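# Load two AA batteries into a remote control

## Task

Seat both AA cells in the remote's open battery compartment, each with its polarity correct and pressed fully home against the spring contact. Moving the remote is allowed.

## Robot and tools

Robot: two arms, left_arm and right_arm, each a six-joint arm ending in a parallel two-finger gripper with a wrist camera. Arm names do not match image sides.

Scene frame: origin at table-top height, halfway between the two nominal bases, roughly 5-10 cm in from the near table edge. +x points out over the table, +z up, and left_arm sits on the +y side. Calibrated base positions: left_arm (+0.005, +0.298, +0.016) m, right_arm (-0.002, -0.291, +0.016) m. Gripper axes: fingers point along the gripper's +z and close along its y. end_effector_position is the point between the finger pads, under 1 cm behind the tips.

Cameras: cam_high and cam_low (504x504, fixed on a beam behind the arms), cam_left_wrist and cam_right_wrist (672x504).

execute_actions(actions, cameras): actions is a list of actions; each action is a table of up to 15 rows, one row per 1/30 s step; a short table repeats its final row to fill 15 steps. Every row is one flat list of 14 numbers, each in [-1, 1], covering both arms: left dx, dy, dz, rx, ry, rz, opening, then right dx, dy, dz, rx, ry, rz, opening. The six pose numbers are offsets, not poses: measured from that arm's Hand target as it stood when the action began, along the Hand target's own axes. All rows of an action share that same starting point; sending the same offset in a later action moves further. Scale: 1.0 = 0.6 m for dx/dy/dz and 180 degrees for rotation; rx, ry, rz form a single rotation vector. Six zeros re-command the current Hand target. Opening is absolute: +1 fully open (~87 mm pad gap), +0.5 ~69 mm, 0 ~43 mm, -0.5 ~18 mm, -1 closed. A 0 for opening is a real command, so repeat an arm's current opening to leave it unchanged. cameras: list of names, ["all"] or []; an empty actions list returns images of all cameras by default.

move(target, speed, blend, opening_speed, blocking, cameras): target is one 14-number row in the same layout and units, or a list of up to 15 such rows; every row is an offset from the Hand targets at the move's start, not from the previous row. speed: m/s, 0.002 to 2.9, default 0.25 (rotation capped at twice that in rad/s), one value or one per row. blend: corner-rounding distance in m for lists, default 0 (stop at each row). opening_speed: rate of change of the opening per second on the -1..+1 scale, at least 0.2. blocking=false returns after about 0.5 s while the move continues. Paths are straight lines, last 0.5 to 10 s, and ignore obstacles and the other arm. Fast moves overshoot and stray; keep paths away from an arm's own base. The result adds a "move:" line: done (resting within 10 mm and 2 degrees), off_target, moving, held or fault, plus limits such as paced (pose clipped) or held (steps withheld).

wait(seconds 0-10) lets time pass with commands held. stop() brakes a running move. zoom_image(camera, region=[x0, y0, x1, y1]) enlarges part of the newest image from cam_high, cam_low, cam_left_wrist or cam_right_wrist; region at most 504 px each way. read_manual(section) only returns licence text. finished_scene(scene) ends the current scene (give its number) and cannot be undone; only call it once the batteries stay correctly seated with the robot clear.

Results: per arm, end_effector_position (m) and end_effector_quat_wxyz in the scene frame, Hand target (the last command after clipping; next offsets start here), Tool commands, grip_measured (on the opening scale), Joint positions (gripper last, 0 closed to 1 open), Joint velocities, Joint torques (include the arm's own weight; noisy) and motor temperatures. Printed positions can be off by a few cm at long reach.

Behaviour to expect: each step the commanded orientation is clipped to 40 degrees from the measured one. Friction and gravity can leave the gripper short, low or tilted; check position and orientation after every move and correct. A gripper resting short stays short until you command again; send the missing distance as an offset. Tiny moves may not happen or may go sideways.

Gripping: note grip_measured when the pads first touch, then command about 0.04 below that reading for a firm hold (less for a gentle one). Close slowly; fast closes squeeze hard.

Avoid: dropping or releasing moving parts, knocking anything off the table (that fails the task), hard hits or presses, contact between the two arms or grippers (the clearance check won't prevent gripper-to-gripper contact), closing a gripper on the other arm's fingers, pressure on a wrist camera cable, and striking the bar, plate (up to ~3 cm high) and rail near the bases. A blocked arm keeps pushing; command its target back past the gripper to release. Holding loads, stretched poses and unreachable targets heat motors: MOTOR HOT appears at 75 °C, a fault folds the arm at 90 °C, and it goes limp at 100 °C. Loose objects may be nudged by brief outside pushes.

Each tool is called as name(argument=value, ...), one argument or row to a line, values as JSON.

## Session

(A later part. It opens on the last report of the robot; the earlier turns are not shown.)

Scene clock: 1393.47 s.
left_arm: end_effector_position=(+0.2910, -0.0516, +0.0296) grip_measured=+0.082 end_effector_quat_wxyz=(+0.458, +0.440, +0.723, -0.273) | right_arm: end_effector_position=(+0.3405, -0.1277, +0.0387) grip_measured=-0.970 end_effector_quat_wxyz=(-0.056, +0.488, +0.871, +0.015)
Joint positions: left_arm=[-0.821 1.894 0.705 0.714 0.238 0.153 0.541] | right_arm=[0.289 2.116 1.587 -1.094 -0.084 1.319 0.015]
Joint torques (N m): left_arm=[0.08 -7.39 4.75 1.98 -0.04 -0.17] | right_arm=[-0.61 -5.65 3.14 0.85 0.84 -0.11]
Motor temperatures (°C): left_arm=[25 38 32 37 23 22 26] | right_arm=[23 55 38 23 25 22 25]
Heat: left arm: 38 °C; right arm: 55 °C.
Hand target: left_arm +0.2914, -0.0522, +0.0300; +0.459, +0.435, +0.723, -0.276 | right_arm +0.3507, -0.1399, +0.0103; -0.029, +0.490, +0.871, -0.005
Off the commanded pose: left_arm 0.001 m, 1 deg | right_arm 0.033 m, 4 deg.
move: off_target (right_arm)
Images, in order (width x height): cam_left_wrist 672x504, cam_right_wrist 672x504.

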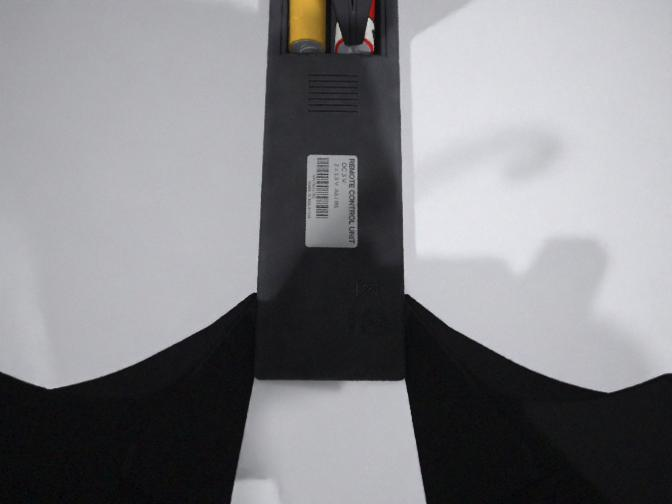

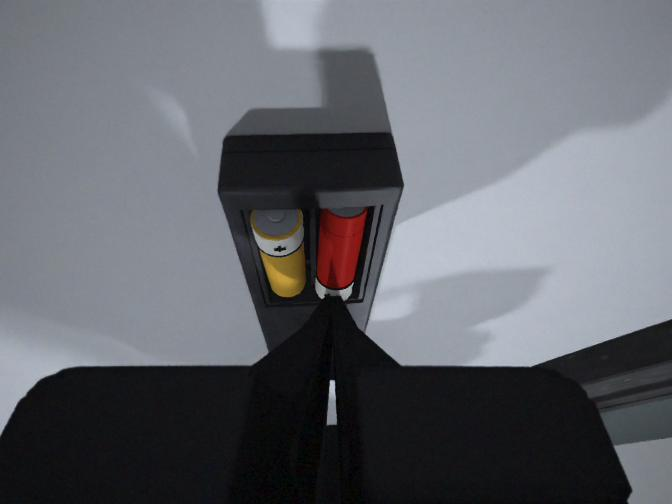

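move(
  target=[
    [0,0,0,0,0,0,-0.1,0.015,0,-0.06,0,0,0,-1],
    [0,0,0,0,0,0,-0.1,0.015,0.015,-0.06,0,0,0,-1],
  ],
  speed=0.07,
  cameras=["cam_right_wrist","cam_left_wrist"],
)

zoom_image(
  camera="cam_right_wrist",
  region=[230, 150, 430, 350],
)

zoom_image(
  camera="cam_left_wrist",
  region=[270, 0, 420, 80],
)

Scene clock: 1405.17 s.
left_arm: end_effector_position=(+0.2910, -0.0516, +0.0296) grip_measured=+0.082 end_effector_quat_wxyz=(+0.458, +0.440, +0.723, -0.273) | right_arm: end_effector_position=(+0.3502, -0.1299, +0.0431) grip_measured=-0.970 end_effector_quat_wxyz=(-0.038, +0.487, +0.872, -0.002)
Joint positions: left_arm=[-0.821 1.894 0.705 0.714 0.238 0.153 0.541] | right_arm=[0.298 2.143 1.658 -1.138 -0.036 1.327 0.015]
Joint torques (N m): left_arm=[0.05 -7.38 4.74 1.99 -0.03 -0.17] | right_arm=[0.99 -8.54 8.96 0.02 0.39 0.05]
Heat: left arm: 38 °C; right arm: 51 °C.
Hand target: left_arm +0.2914, -0.0522, +0.0300; +0.459, +0.435, +0.723, -0.276 | right_arm +0.3557, -0.1282, +0.0462; -0.029, +0.490, +0.871, -0.005
Off the commanded pose: left_arm 0.001 m, 1 deg | right_arm 0.007 m, 1 deg.
move: done
Images, in order (width x height): cam_left_wrist 672x504, cam_right_wrist 672x504.

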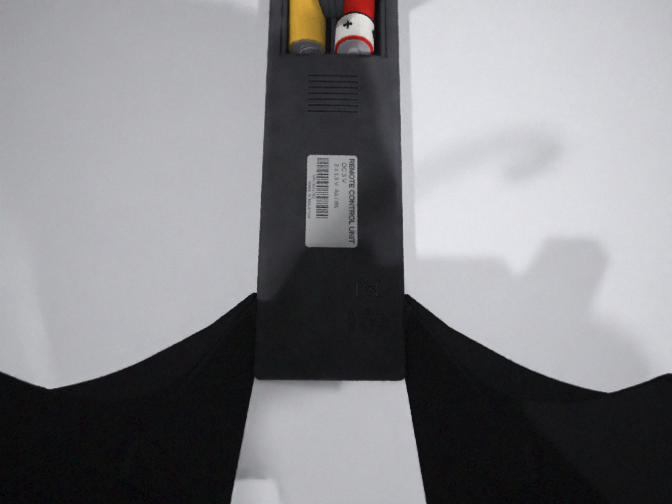

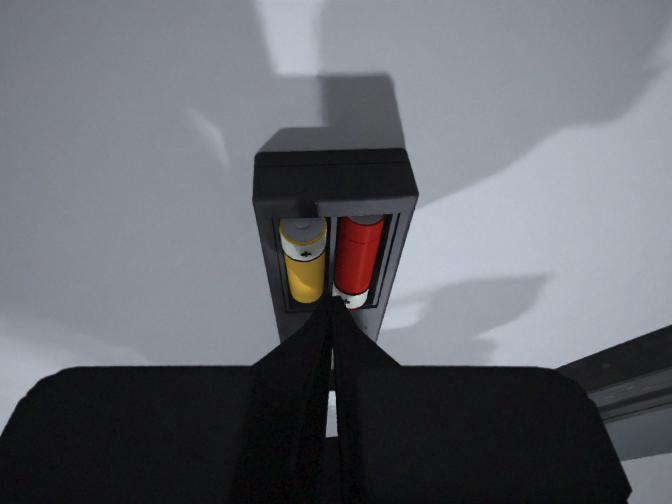

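Scaled by 2.520.

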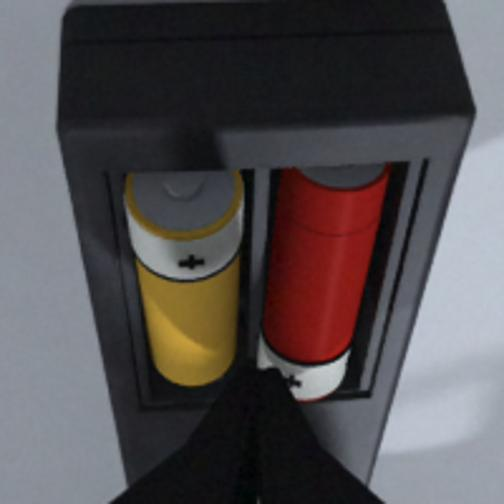

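Scaled by 3.360.

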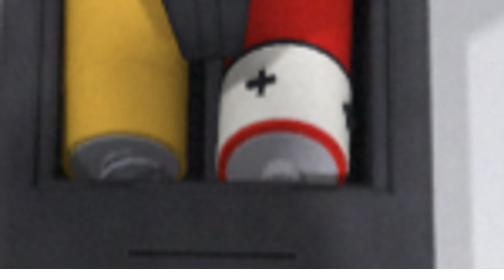

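move(
  target=[
    [0,0,0,0,0,0,-0.1,0,0,0.018,0,0,0,-1],
    [0,0,0,0,0,0,-0.1,0,-0.022,0.024,0,0,0,-1],
  ],
  speed=0.05,
  cameras=["cam_right_wrist","cam_left_wrist"],
)

zoom_image(
  camera="cam_right_wrist",
  region=[230, 150, 430, 350],
)

zoom_image(
  camera="cam_left_wrist",
  region=[270, 0, 420, 80],
)

Scene clock: 1415.03 s.
left_arm: end_effector_position=(+0.2909, -0.0515, +0.0294) grip_measured=+0.082 end_effector_quat_wxyz=(+0.458, +0.440, +0.723, -0.273) | right_arm: end_effector_position=(+0.3500, -0.1298, +0.0359) grip_measured=-0.970 end_effector_quat_wxyz=(-0.030, +0.488, +0.872, +0.007)
Joint positions: left_arm=[-0.821 1.894 0.705 0.714 0.238 0.153 0.541] | right_arm=[0.298 2.126 1.603 -1.077 -0.037 1.328 0.015]
Joint torques (N m): left_arm=[0.02 -7.36 4.78 1.98 -0.04 -0.18] | right_arm=[0.38 -9.91 3.36 0.2 0.4 -0.04]
Motor temperatures (°C): left_arm=[25 39 32 37 23 22 26] | right_arm=[23 50 37 23 25 22 24]
Heat: left arm: 39 °C; right arm: 50 °C.
Hand target: left_arm +0.2914, -0.0523, +0.0301; +0.460, +0.435, +0.723, -0.276 | right_arm +0.3437, -0.1347, +0.0325; -0.029, +0.490, +0.871, -0.005
Off the commanded pose: left_arm 0.001 m, 1 deg | right_arm 0.009 m, 1 deg.
move: done
Images, in order (width x height): cam_left_wrist 672x504, cam_right_wrist 672x504.

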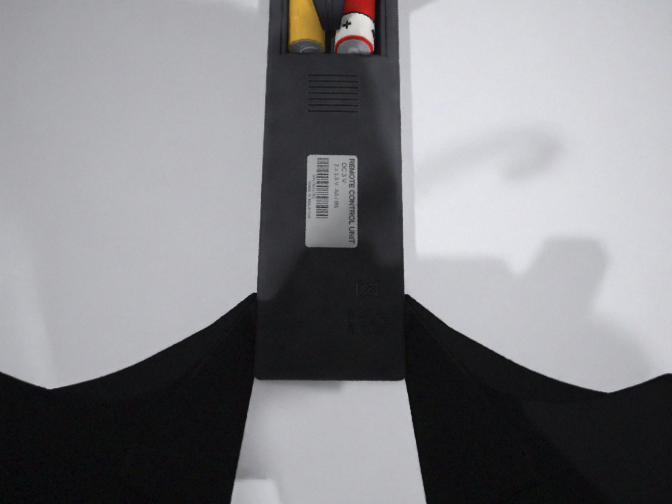

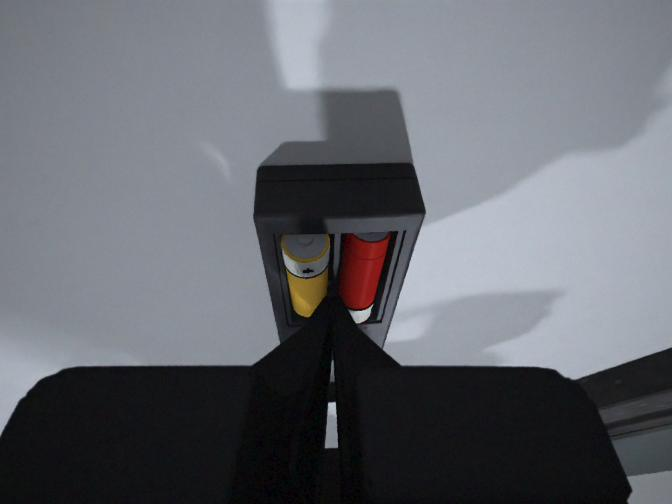

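Scaled by 2.520.

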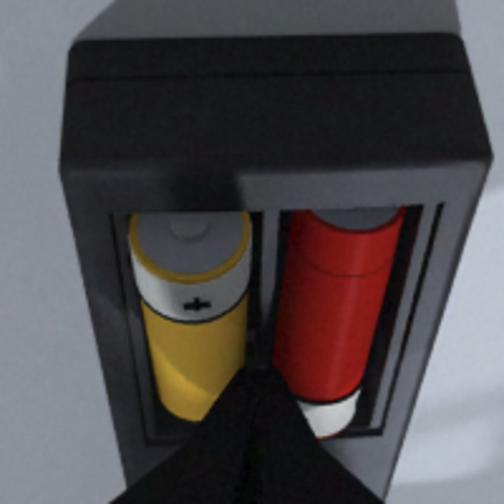

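Scaled by 3.360.

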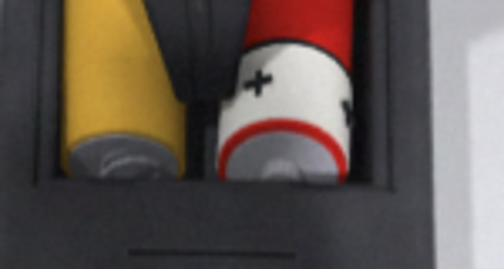

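move(
  target=[0,0,0,0,0,0,-0.1,0.006,-0.02,0.002,0,0,0,-1],
  speed=0.05,
  cameras=["cam_right_wrist","cam_left_wrist"],
)

zoom_image(
  camera="cam_right_wrist",
  region=[230, 150, 430, 350],
)

zoom_image(
  camera="cam_left_wrist",
  region=[270, 0, 420, 80],
)

Scene clock: 1422.67 s.
left_arm: end_effector_position=(+0.2909, -0.0515, +0.0294) grip_measured=+0.082 end_effector_quat_wxyz=(+0.458, +0.440, +0.723, -0.273) | right_arm: end_effector_position=(+0.3483, -0.1303, +0.0363) grip_measured=-0.970 end_effector_quat_wxyz=(-0.017, +0.490, +0.871, +0.022)
Joint positions: left_arm=[-0.821 1.894 0.705 0.714 0.238 0.153 0.541] | right_arm=[0.298 2.08 1.536 -1.014 -0.037 1.333 0.015]
Joint torques (N m): left_arm=[0.09 -7.39 4.79 1.99 -0.04 -0.17] | right_arm=[0.55 -9.54 3.08 -0.07 0.4 -0.07]
Heat: left arm: 39 °C; right arm: 50 °C.
Hand target: left_arm +0.2914, -0.0523, +0.0301; +0.460, +0.435, +0.723, -0.276 | right_arm +0.3314, -0.1379, +0.0319; -0.029, +0.490, +0.871, -0.005
Off the commanded pose: left_arm 0.001 m, 1 deg | right_arm 0.019 m, 3 deg.
move: off_target (right_arm)
Images, in order (width x height): cam_left_wrist 672x504, cam_right_wrist 672x504.

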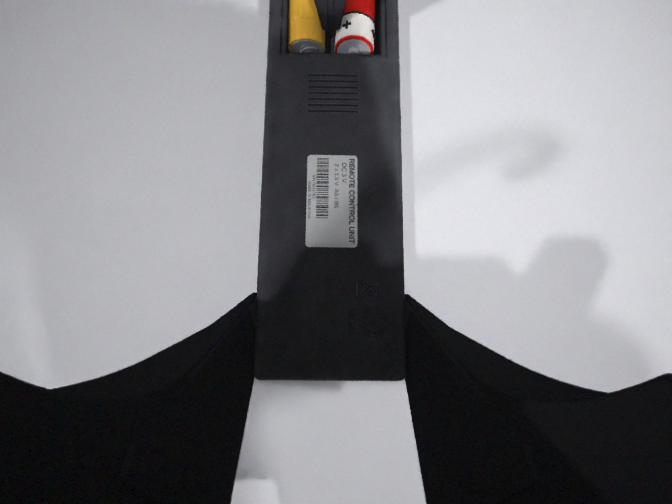

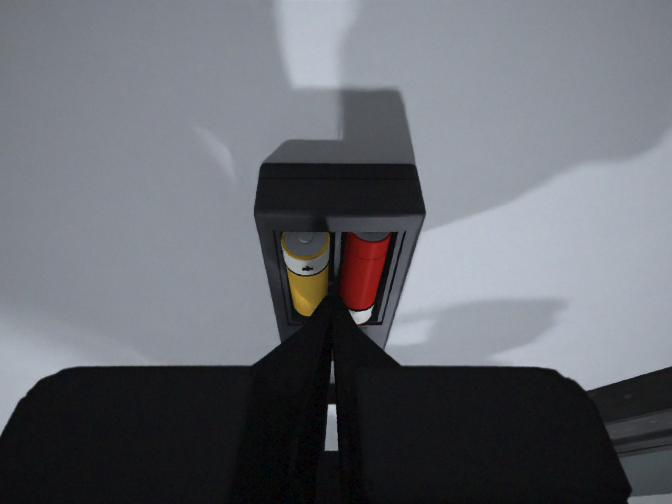

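Scaled by 2.520.

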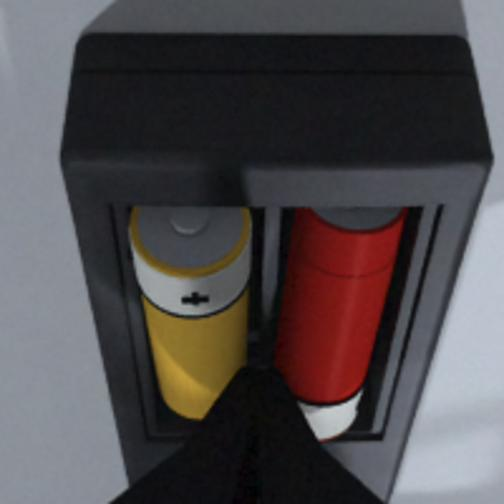

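Scaled by 3.360.

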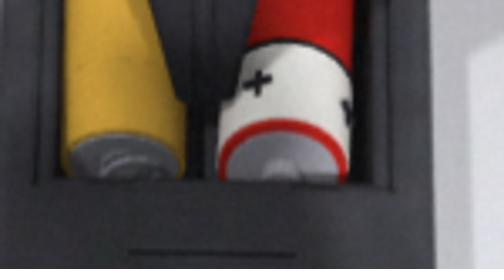

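move(
  target=[
    [0,0,0,0,0,0,-0.1,0.003,0.012,-0.032,0,0,0,-1],
    [0,0,0,0,0,0,-0.1,0.02,0.004,-0.034,0,0,0,-1],
    [0,0,0,0,0,0,-0.1,0.02,0.004,0.03,0,0,0,-1],
  ],
  speed=0.05,
  cameras=["cam_right_wrist","cam_left_wrist"],
)

zoom_image(
  camera="cam_right_wrist",
  region=[230, 150, 430, 350],
)

zoom_image(
  camera="cam_left_wrist",
  region=[270, 0, 420, 80],
)

Scene clock: 1435.97 s.
left_arm: end_effector_position=(+0.2900, -0.0521, +0.0296) grip_measured=+0.082 end_effector_quat_wxyz=(+0.457, +0.443, +0.721, -0.275) | right_arm: end_effector_position=(+0.3236, -0.1277, +0.0361) grip_measured=-0.970 end_effector_quat_wxyz=(-0.037, +0.487, +0.873, -0.002)
Joint positions: left_arm=[-0.821 1.894 0.705 0.714 0.245 0.157 0.541] | right_arm=[0.326 2.057 1.495 -1.059 -0.035 1.353 0.015]
Joint torques (N m): left_arm=[0.05 -7.36 4.86 1.98 -0.11 -0.22] | right_arm=[0.99 -6.13 2.15 0.81 0.36 0.06]
Heat: left arm: 39 °C; right arm: 50 °C.
Hand target: left_arm +0.2915, -0.0523, +0.0301; +0.460, +0.435, +0.723, -0.276 | right_arm +0.3264, -0.1261, +0.0143; -0.029, +0.490, +0.871, -0.005
Off the commanded pose: left_arm 0.001 m, 1 deg | right_arm 0.022 m, 1 deg.
move: off_target (right_arm)
Images, in order (width x height): cam_left_wrist 672x504, cam_right_wrist 672x504.

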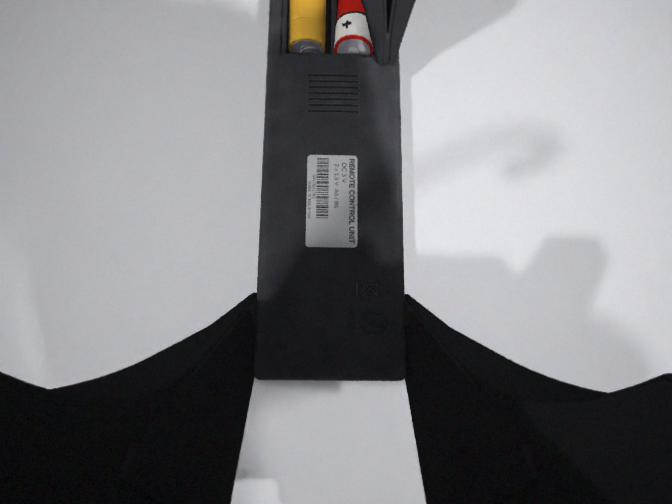

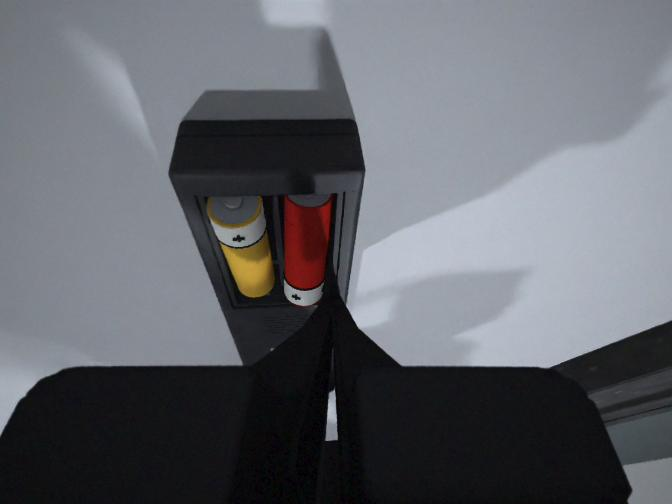

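Scaled by 2.520.

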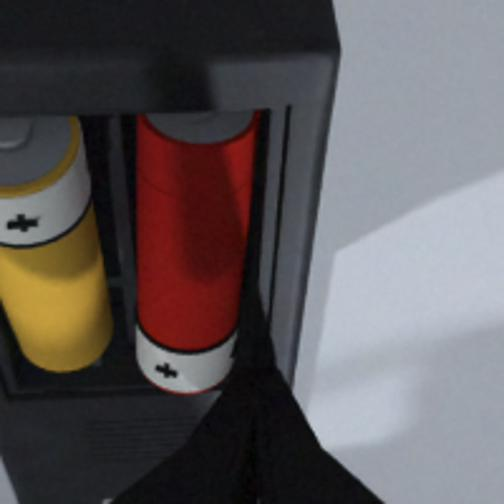

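Scaled by 3.360.

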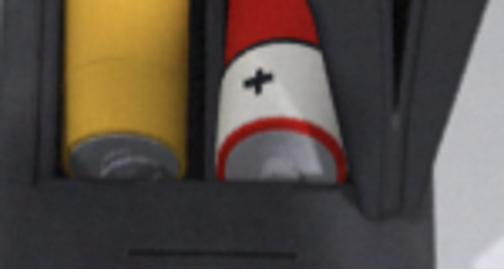

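move(
  target=[
    [0,0,0,0,0,0,-0.1,0.003,0,-0.065,0,0,0,-1],
    [0,0,0,0,0,0,-0.1,0.003,0.016,-0.065,0,0,0,-1],
  ],
  speed=0.05,
  cameras=["cam_right_wrist"],
)

zoom_image(
  camera="cam_right_wrist",
  region=[230, 150, 430, 350],
)

Scene clock: 1444.20 s.
left_arm: end_effector_position=(+0.2900, -0.0522, +0.0296) grip_measured=+0.082 end_effector_quat_wxyz=(+0.457, +0.442, +0.721, -0.275) | right_arm: end_effector_position=(+0.3305, -0.1224, +0.0496) grip_measured=-0.970 end_effector_quat_wxyz=(-0.037, +0.487, +0.872, -0.003)
Joint positions: left_arm=[-0.821 1.894 0.705 0.714 0.245 0.156 0.541] | right_arm=[0.334 2.074 1.577 -1.125 -0.035 1.362 0.015]
Joint torques (N m): left_arm=[0.09 -7.38 4.81 2 -0.14 -0.2] | right_arm=[0.96 -8.12 8.83 0.03 0.36 0.06]
Heat: left arm: 39 °C; right arm: 50 °C.
Hand target: left_arm +0.2915, -0.0523, +0.0301; +0.460, +0.435, +0.723, -0.276 | right_arm +0.3358, -0.1203, +0.0530; -0.029, +0.490, +0.871, -0.005
Off the commanded pose: left_arm 0.002 m, 1 deg | right_arm 0.007 m, 1 deg.
move: done
Images, in order (width x height): cam_right_wrist 672x504.

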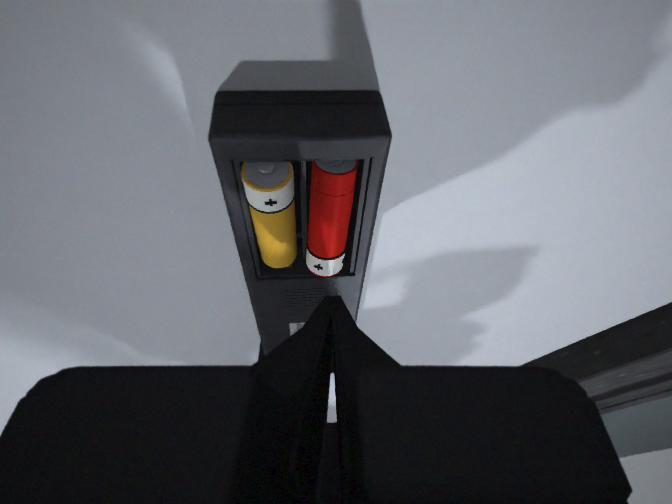

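Scaled by 2.520.

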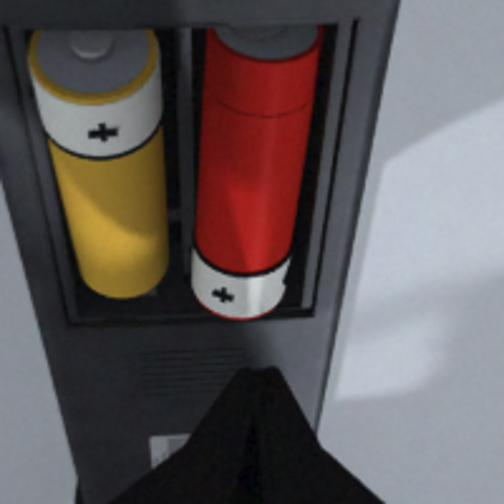

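move(
  target=[
    [0,0,0,0,0,0,-0.1,-0.026,0.004,0,0,0,0,-1],
    [0,0,0,0,0,0,-0.1,-0.026,0.005,0.06,0,0,0,-1],
  ],
  speed=0.05,
  cameras=["cam_right_wrist","cam_left_wrist"],
)

zoom_image(
  camera="cam_right_wrist",
  region=[230, 150, 430, 350],
)

zoom_image(
  camera="cam_left_wrist",
  region=[270, 0, 420, 80],
)

Scene clock: 1456.37 s.
left_arm: end_effector_position=(+0.2900, -0.0521, +0.0296) grip_measured=+0.082 end_effector_quat_wxyz=(+0.457, +0.442, +0.721, -0.275) | right_arm: end_effector_position=(+0.3428, -0.1296, +0.0380) grip_measured=-0.970 end_effector_quat_wxyz=(-0.038, +0.493, +0.869, +0.003)
Joint positions: left_arm=[-0.821 1.894 0.705 0.714 0.245 0.157 0.541] | right_arm=[0.301 2.112 1.587 -1.091 -0.043 1.342 0.015]
Joint torques (N m): left_arm=[0.09 -7.38 4.79 1.98 -0.12 -0.2] | right_arm=[0.72 -6.75 2.28 0.74 0.45 -0.1]
Heat: left arm: 39 °C; right arm: 50 °C.
Hand target: left_arm +0.2915, -0.0523, +0.0301; +0.460, +0.435, +0.723, -0.276 | right_arm +0.3444, -0.1314, +0.0161; -0.029, +0.490, +0.871, -0.005
Off the commanded pose: left_arm 0.002 m, 1 deg | right_arm 0.022 m, 2 deg.
move: off_target (right_arm)
Images, in order (width x height): cam_left_wrist 672x504, cam_right_wrist 672x504.

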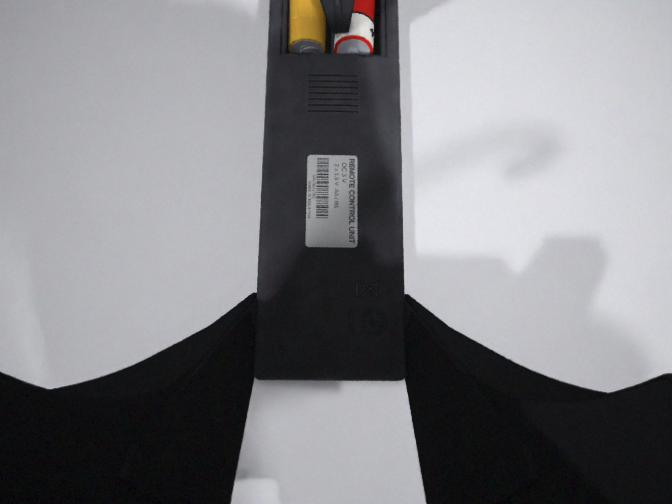

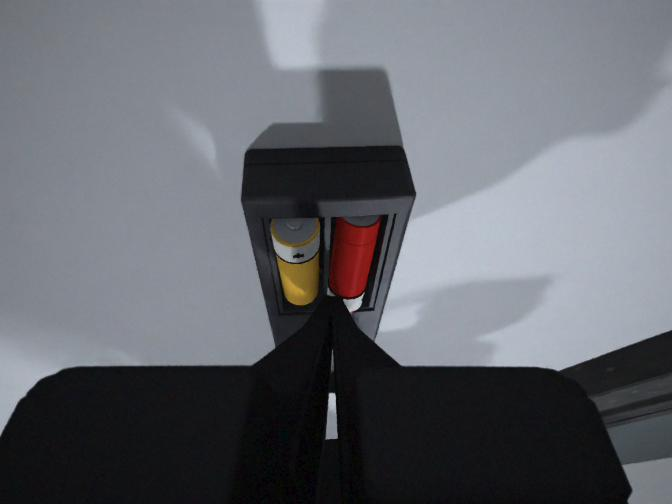

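Scaled by 2.520.

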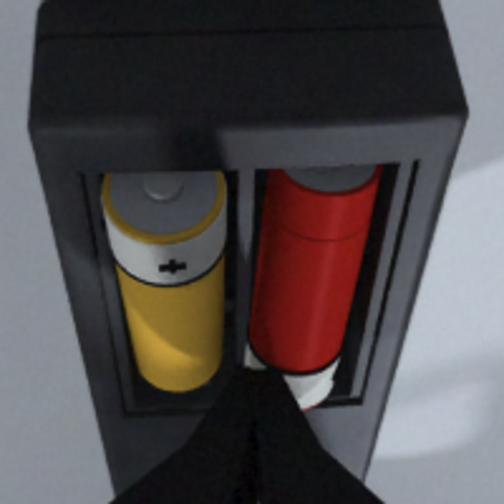

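Scaled by 3.360.

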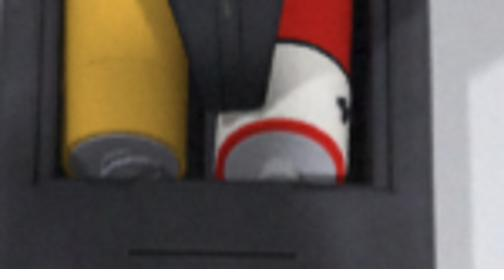

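move(
  target=[
    [0,0,0,0,0,0,-0.1,0.002,-0.03,-0.008,0,0,0,-1],
    [0,0,0,0,0,0,-0.1,0.01,-0.03,0.02,0,0,0,-1],
  ],
  speed=0.05,
  cameras=["cam_right_wrist","cam_left_wrist"],
)

zoom_image(
  camera="cam_right_wrist",
  region=[230, 150, 430, 350],
)

zoom_image(
  camera="cam_left_wrist",
  region=[270, 0, 420, 80],
)

Scene clock: 1463.90 s.
left_arm: end_effector_position=(+0.2900, -0.0521, +0.0296) grip_measured=+0.082 end_effector_quat_wxyz=(+0.457, +0.442, +0.721, -0.275) | right_arm: end_effector_position=(+0.3418, -0.1301, +0.0383) grip_measured=-0.970 end_effector_quat_wxyz=(-0.013, +0.494, +0.869, +0.036)
Joint positions: left_arm=[-0.821 1.894 0.705 0.714 0.245 0.157 0.541] | right_arm=[0.297 2.031 1.468 -0.97 -0.051 1.341 0.015]
Joint torques (N m): left_arm=[0.1 -7.36 4.77 1.98 -0.12 -0.21] | right_arm=[1.52 -4.51 1.07 0.5 0.53 -0.08]
Heat: left arm: 39 °C; right arm: 49 °C.
Hand target: left_arm +0.2915, -0.0523, +0.0301; +0.460, +0.435, +0.723, -0.276 | right_arm +0.3253, -0.1354, +0.0052; -0.029, +0.490, +0.871, -0.005
Off the commanded pose: left_arm 0.002 m, 1 deg | right_arm 0.038 m, 5 deg.
move: off_target (right_arm)
Images, in order (width x height): cam_left_wrist 672x504, cam_right_wrist 672x504.

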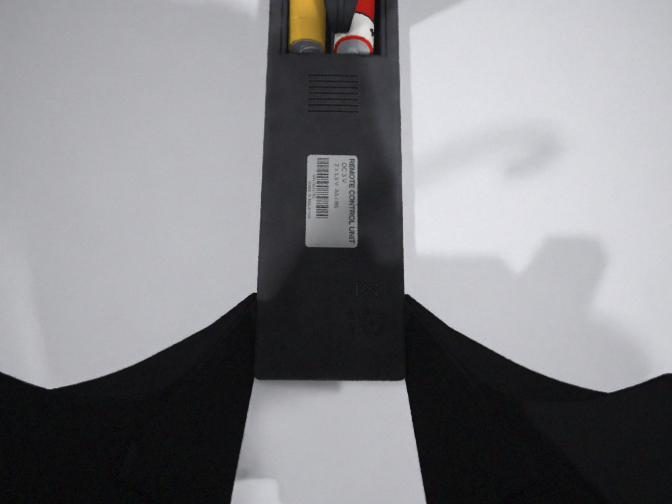

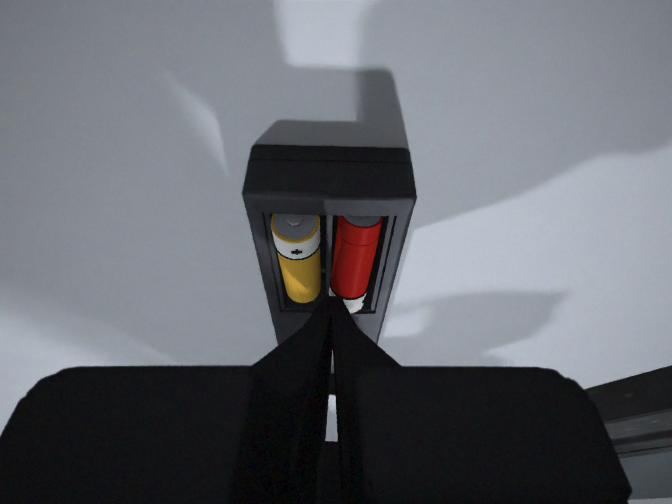

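Scaled by 2.520.

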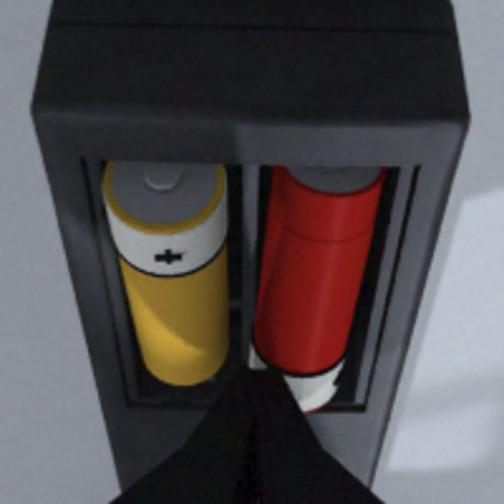

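Scaled by 3.360.

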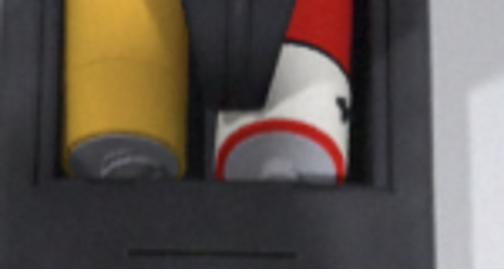

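move(
  target=[
    [0,0,0,0,0,0,-0.1,0.004,0.03,-0.07,0,0,0,-1],
    [0,0,0,0,0,0,-0.1,0.012,0.016,-0.085,0,0,0,-0.4],
  ],
  speed=0.06,
  cameras=["cam_right_wrist"],
)

zoom_image(
  camera="cam_right_wrist",
  region=[230, 150, 430, 350],
)

Scene clock: 1473.50 s.
left_arm: end_effector_position=(+0.2900, -0.0522, +0.0296) grip_measured=+0.082 end_effector_quat_wxyz=(+0.457, +0.442, +0.721, -0.275) | right_arm: end_effector_position=(+0.3310, -0.1252, +0.0441) grip_measured=-0.400 end_effector_quat_wxyz=(-0.044, +0.487, +0.872, -0.008)
Joint positions: left_arm=[-0.821 1.894 0.705 0.714 0.245 0.156 0.541] | right_arm=[0.325 2.094 1.583 -1.128 -0.037 1.353 0.3]
Joint torques (N m): left_arm=[0.09 -7.38 4.83 1.99 -0.13 -0.2] | right_arm=[0.96 -11.37 6.5 -0.01 0.38 0.06]
Heat: left arm: 39 °C; right arm: 48 °C.
Hand target: left_arm +0.2915, -0.0523, +0.0301; +0.460, +0.435, +0.723, -0.276 | right_arm +0.3325, -0.1251, +0.0560; -0.029, +0.490, +0.871, -0.005
Off the commanded pose: left_arm 0.002 m, 1 deg | right_arm 0.012 m, 2 deg.
move: off_target (right_arm); target 2's new opening was sent with right_arm's hand 0.012 m and 2 deg from that target
Images, in order (width x height): cam_right_wrist 672x504.

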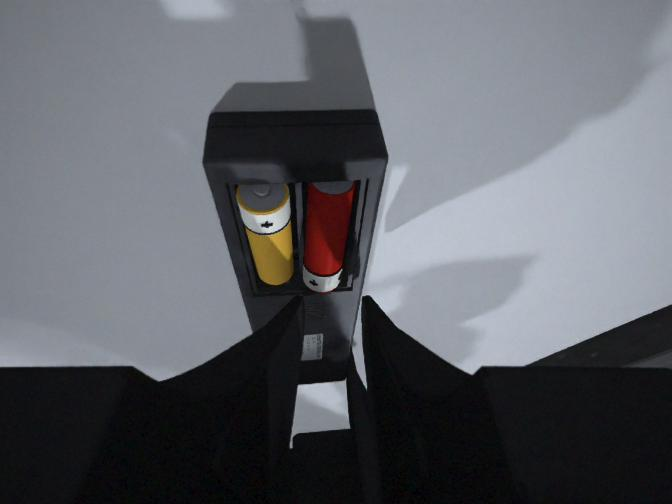

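Scaled by 2.520.

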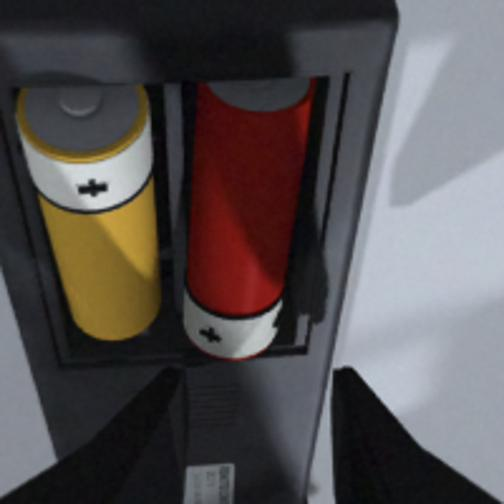

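move(
  target=[
    [0,0,0,0,0,0,-0.1,-0.02,0.003,0.0,0,0,0,-0.4],
    [0,0,0,0,0,0,-0.1,-0.02,0.003,0.032,0,0,0,-0.4],
    [0,0,0,0,0,0,-0.1,-0.02,0.003,0.032,0,0,0,-0.8],
  ],
  speed=0.05,
  opening_speed=0.4,
  cameras=["cam_right_wrist","cam_left_wrist"],
)

zoom_image(
  camera="cam_right_wrist",
  region=[230, 150, 430, 350],
)

zoom_image(
  camera="cam_left_wrist",
  region=[270, 0, 420, 80],
)

Scene clock: 1484.13 s.
left_arm: end_effector_position=(+0.2900, -0.0522, +0.0296) grip_measured=+0.082 end_effector_quat_wxyz=(+0.457, +0.442, +0.721, -0.275) | right_arm: end_effector_position=(+0.3380, -0.1311, +0.0405) grip_measured=-0.800 end_effector_quat_wxyz=(-0.037, +0.493, +0.869, -0.001)
Joint positions: left_arm=[-0.821 1.894 0.705 0.714 0.245 0.156 0.541] | right_arm=[0.305 2.094 1.571 -1.096 -0.036 1.346 0.1]
Joint torques (N m): left_arm=[0.09 -7.42 4.81 1.98 -0.12 -0.2] | right_arm=[0.18 -8.68 5 0.3 0.38 -0.17]
Heat: left arm: 39 °C; right arm: 50 °C.
Hand target: left_arm +0.2915, -0.0523, +0.0301; +0.460, +0.435, +0.723, -0.276 | right_arm +0.3392, -0.1342, +0.0362; -0.029, +0.490, +0.871, -0.005
Off the commanded pose: left_arm 0.002 m, 1 deg | right_arm 0.005 m, 1 deg.
move: done
Images, in order (width x height): cam_left_wrist 672x504, cam_right_wrist 672x504.

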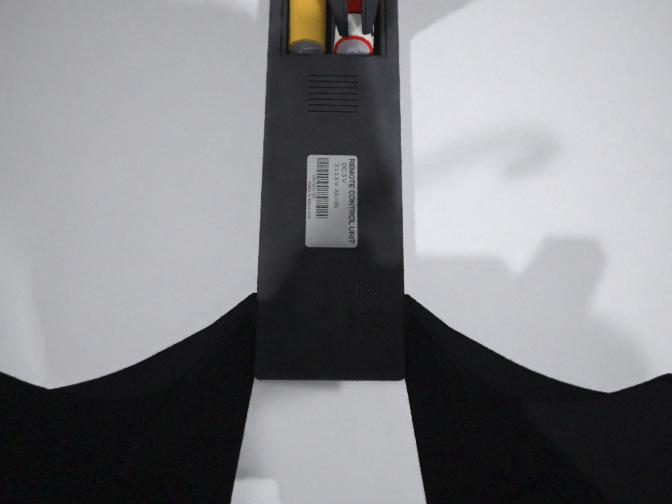

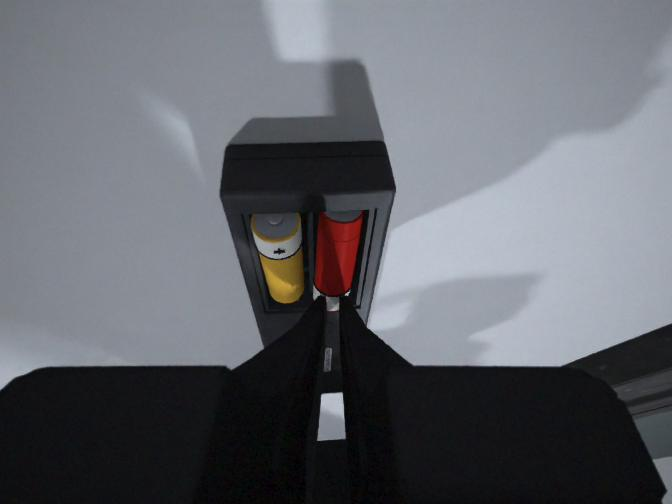

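Scaled by 2.520.

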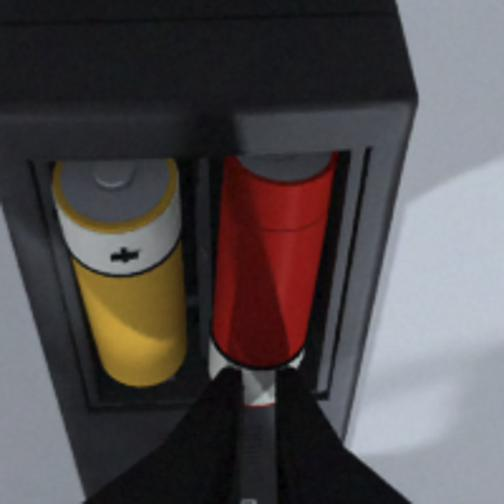

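Scaled by 3.360.

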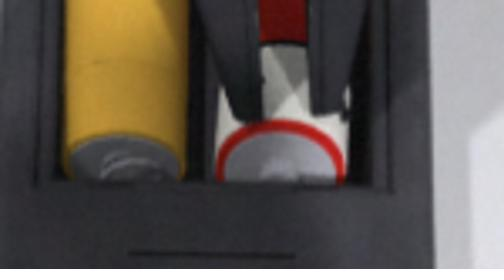

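move(
  target=[
    [0,0,0,0,0,0,-0.1,-0.01,-0.012,0.006,0,0,0,-0.8],
    [0,0,0,0,0,0,-0.1,-0.02,-0.014,0.04,0,0,0,-0.8],
  ],
  speed=0.05,
  cameras=["cam_right_wrist","cam_left_wrist"],
)

zoom_image(
  camera="cam_right_wrist",
  region=[230, 150, 430, 350],
)

zoom_image(
  camera="cam_left_wrist",
  region=[270, 0, 420, 80],
)

Scene clock: 1492.60 s.
left_arm: end_effector_position=(+0.2900, -0.0521, +0.0296) grip_measured=+0.082 end_effector_quat_wxyz=(+0.457, +0.442, +0.721, -0.275) | right_arm: end_effector_position=(+0.3375, -0.1327, +0.0376) grip_measured=-0.800 end_effector_quat_wxyz=(-0.048, +0.491, +0.869, +0.029)
Joint positions: left_arm=[-0.821 1.894 0.705 0.714 0.245 0.157 0.541] | right_arm=[0.275 2.073 1.516 -1.038 -0.092 1.312 0.1]
Joint torques (N m): left_arm=[0.08 -7.38 4.79 1.97 -0.11 -0.21] | right_arm=[-0.27 -6.37 2.06 0.62 0.92 -0.22]
Heat: left arm: 39 °C; right arm: 50 °C.
Hand target: left_arm +0.2915, -0.0523, +0.0301; +0.460, +0.435, +0.723, -0.276 | right_arm +0.3370, -0.1483, +0.0121; -0.029, +0.490, +0.871, -0.005
Off the commanded pose: left_arm 0.002 m, 1 deg | right_arm 0.030 m, 5 deg.
move: off_target (right_arm)
Images, in order (width x height): cam_left_wrist 672x504, cam_right_wrist 672x504.

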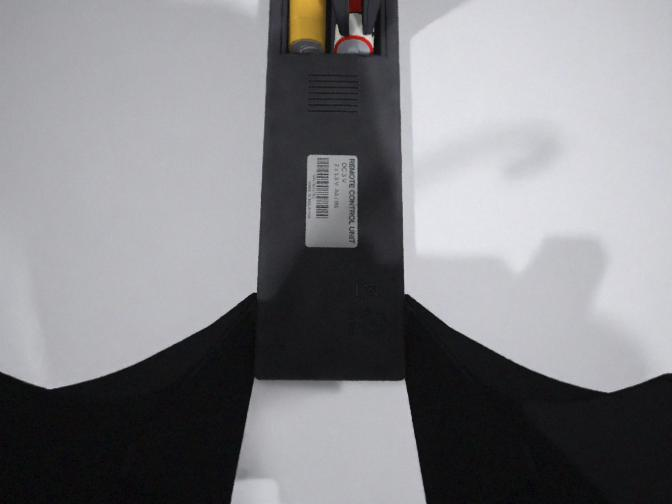

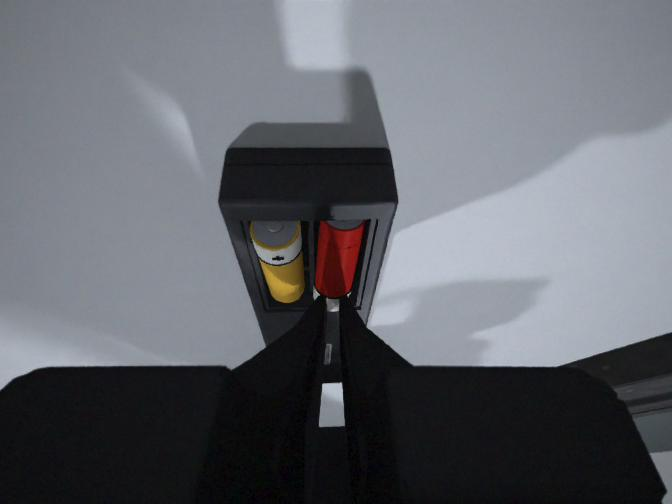

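Scaled by 2.520.

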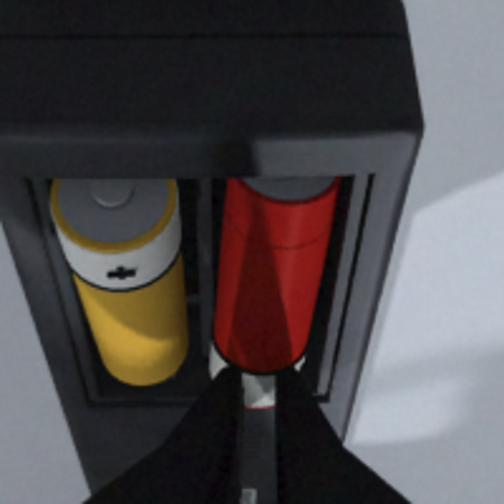

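Scaled by 3.360.

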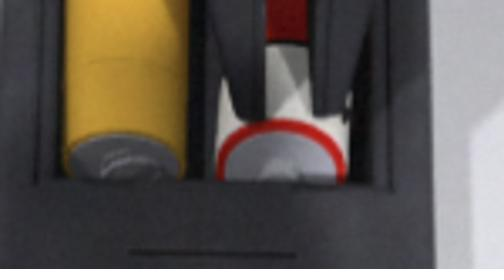

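move(
  target=[
    [0,0,0,0,0,0,-0.1,0.01,0.016,-0.06,0,0,0,-0.7],
    [0,0,0,0,0,0,-0.1,0.048,0.015,-0.058,0,0,0,-0.7],
    [0,0,0,0,0,0,-0.1,0.046,0.015,0.0,0,0,0,-0.7],
  ],
  speed=0.05,
  cameras=["cam_right_wrist","cam_left_wrist"],
)

zoom_image(
  camera="cam_right_wrist",
  region=[230, 150, 430, 350],
)

zoom_image(
  camera="cam_left_wrist",
  region=[270, 0, 420, 80],
)

Scene clock: 1509.60 s.
left_arm: end_effector_position=(+0.2900, -0.0521, +0.0296) grip_measured=+0.082 end_effector_quat_wxyz=(+0.457, +0.442, +0.721, -0.275) | right_arm: end_effector_position=(+0.3275, -0.1206, +0.0368) grip_measured=-0.700 end_effector_quat_wxyz=(-0.036, +0.487, +0.873, +0.000)
Joint positions: left_arm=[-0.821 1.894 0.705 0.714 0.245 0.157 0.541] | right_arm=[0.34 2.074 1.524 -1.066 -0.036 1.366 0.15]
Joint torques (N m): left_arm=[0.12 -7.36 4.81 1.99 -0.12 -0.21] | right_arm=[0.7 -5.91 2.18 0.83 0.37 0.05]
Heat: left arm: 39 °C; right arm: 49 °C.
Hand target: left_arm +0.2915, -0.0523, +0.0301; +0.460, +0.435, +0.723, -0.276 | right_arm +0.3303, -0.1201, +0.0129; -0.029, +0.490, +0.871, -0.005
Off the commanded pose: left_arm 0.002 m, 1 deg | right_arm 0.024 m, 1 deg.
move: off_target (right_arm)
Images, in order (width x height): cam_left_wrist 672x504, cam_right_wrist 672x504.

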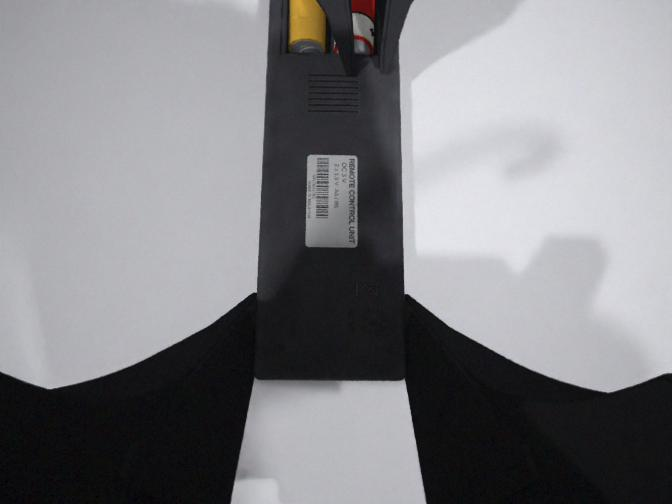

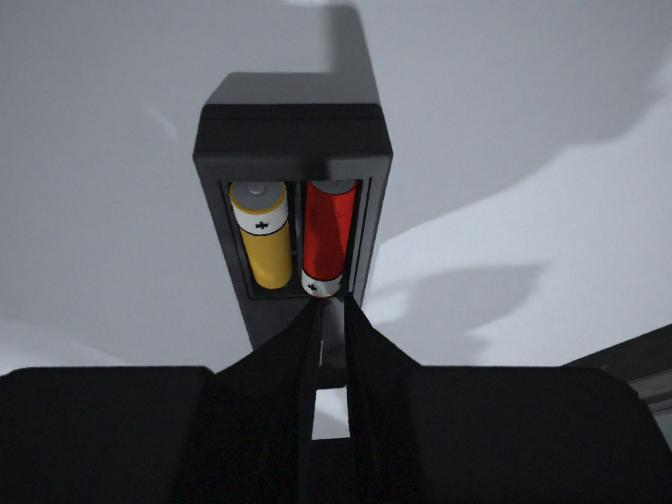

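Scaled by 2.520.

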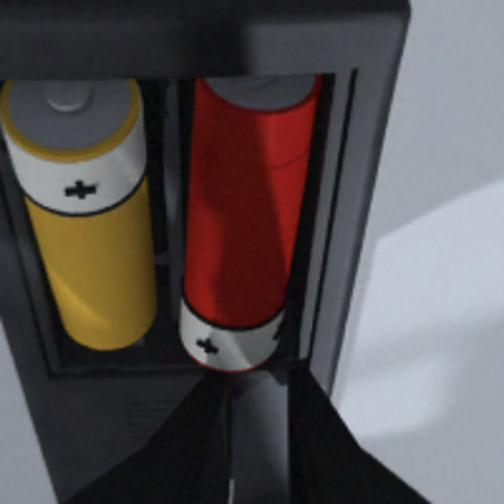

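Scaled by 3.360.

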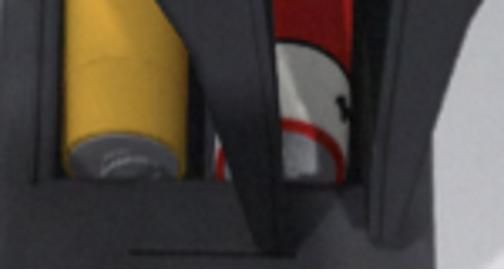

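move(
  target=[
    [0,0,0,0,0,0,-0.1,0,0.004,-0.055,0,0,0,-0.8],
    [0,0,0,0,0,0,-0.1,-0.022,0.004,-0.055,0,0,0,-0.8],
    [0,0,0,0,0,0,-0.1,-0.022,0.004,-0.01,0,0,0,-0.8],
    [0,0,0,0,0,0,-0.1,-0.06,0.002,0.025,0,0,0,-1],
  ],
  speed=0.06,
  cameras=["cam_right_wrist","cam_left_wrist"],
)

zoom_image(
  camera="cam_right_wrist",
  region=[230, 150, 430, 350],
)

zoom_image(
  camera="cam_left_wrist",
  region=[270, 0, 420, 80],
)

Scene clock: 1534.70 s.
left_arm: end_effector_position=(+0.2901, -0.0521, +0.0296) grip_measured=+0.082 end_effector_quat_wxyz=(+0.457, +0.442, +0.721, -0.275) | right_arm: end_effector_position=(+0.3377, -0.1320, +0.0382) grip_measured=-0.969 end_effector_quat_wxyz=(-0.062, +0.485, +0.872, +0.033)
Joint positions: left_arm=[-0.821 1.894 0.705 0.714 0.245 0.157 0.541] | right_arm=[0.266 2.091 1.54 -1.059 -0.117 1.29 0.015]
Joint torques (N m): left_arm=[0.1 -7.32 4.82 1.98 -0.12 -0.21] | right_arm=[-0.68 -3.64 2.47 1 1.14 -0.09]
Heat: left arm: 39 °C; right arm: 47 °C.
Hand target: left_arm +0.2914, -0.0523, +0.0301; +0.460, +0.435, +0.723, -0.276 | right_arm +0.3491, -0.1499, -0.0037; -0.029, +0.490, +0.871, -0.005
Off the commanded pose: left_arm 0.002 m, 1 deg | right_arm 0.047 m, 6 deg.
move: off_target (right_arm); target 4's new opening was sent with right_arm's hand 0.047 m and 6 deg from that target
Images, in order (width x height): cam_left_wrist 672x504, cam_right_wrist 672x504.

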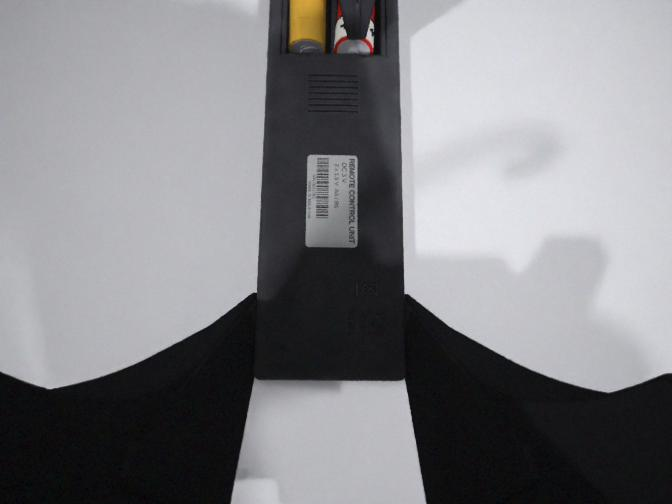

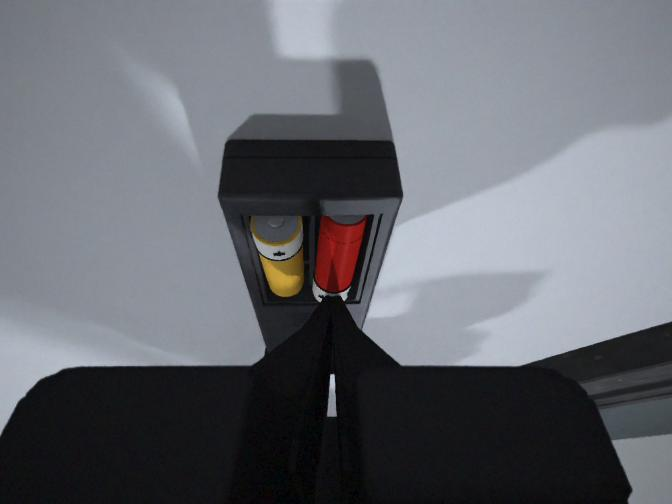

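Scaled by 2.520.

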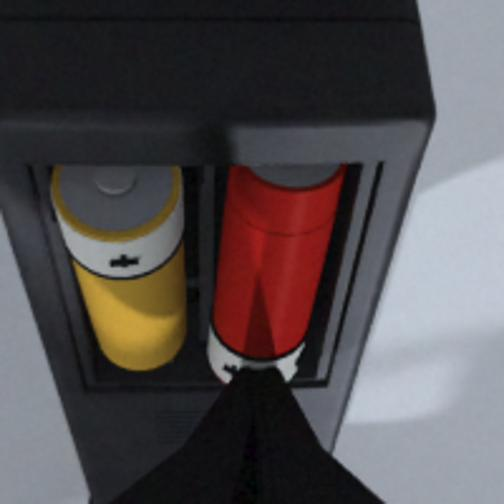

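Scaled by 3.360.

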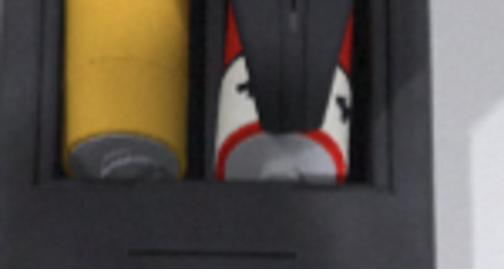

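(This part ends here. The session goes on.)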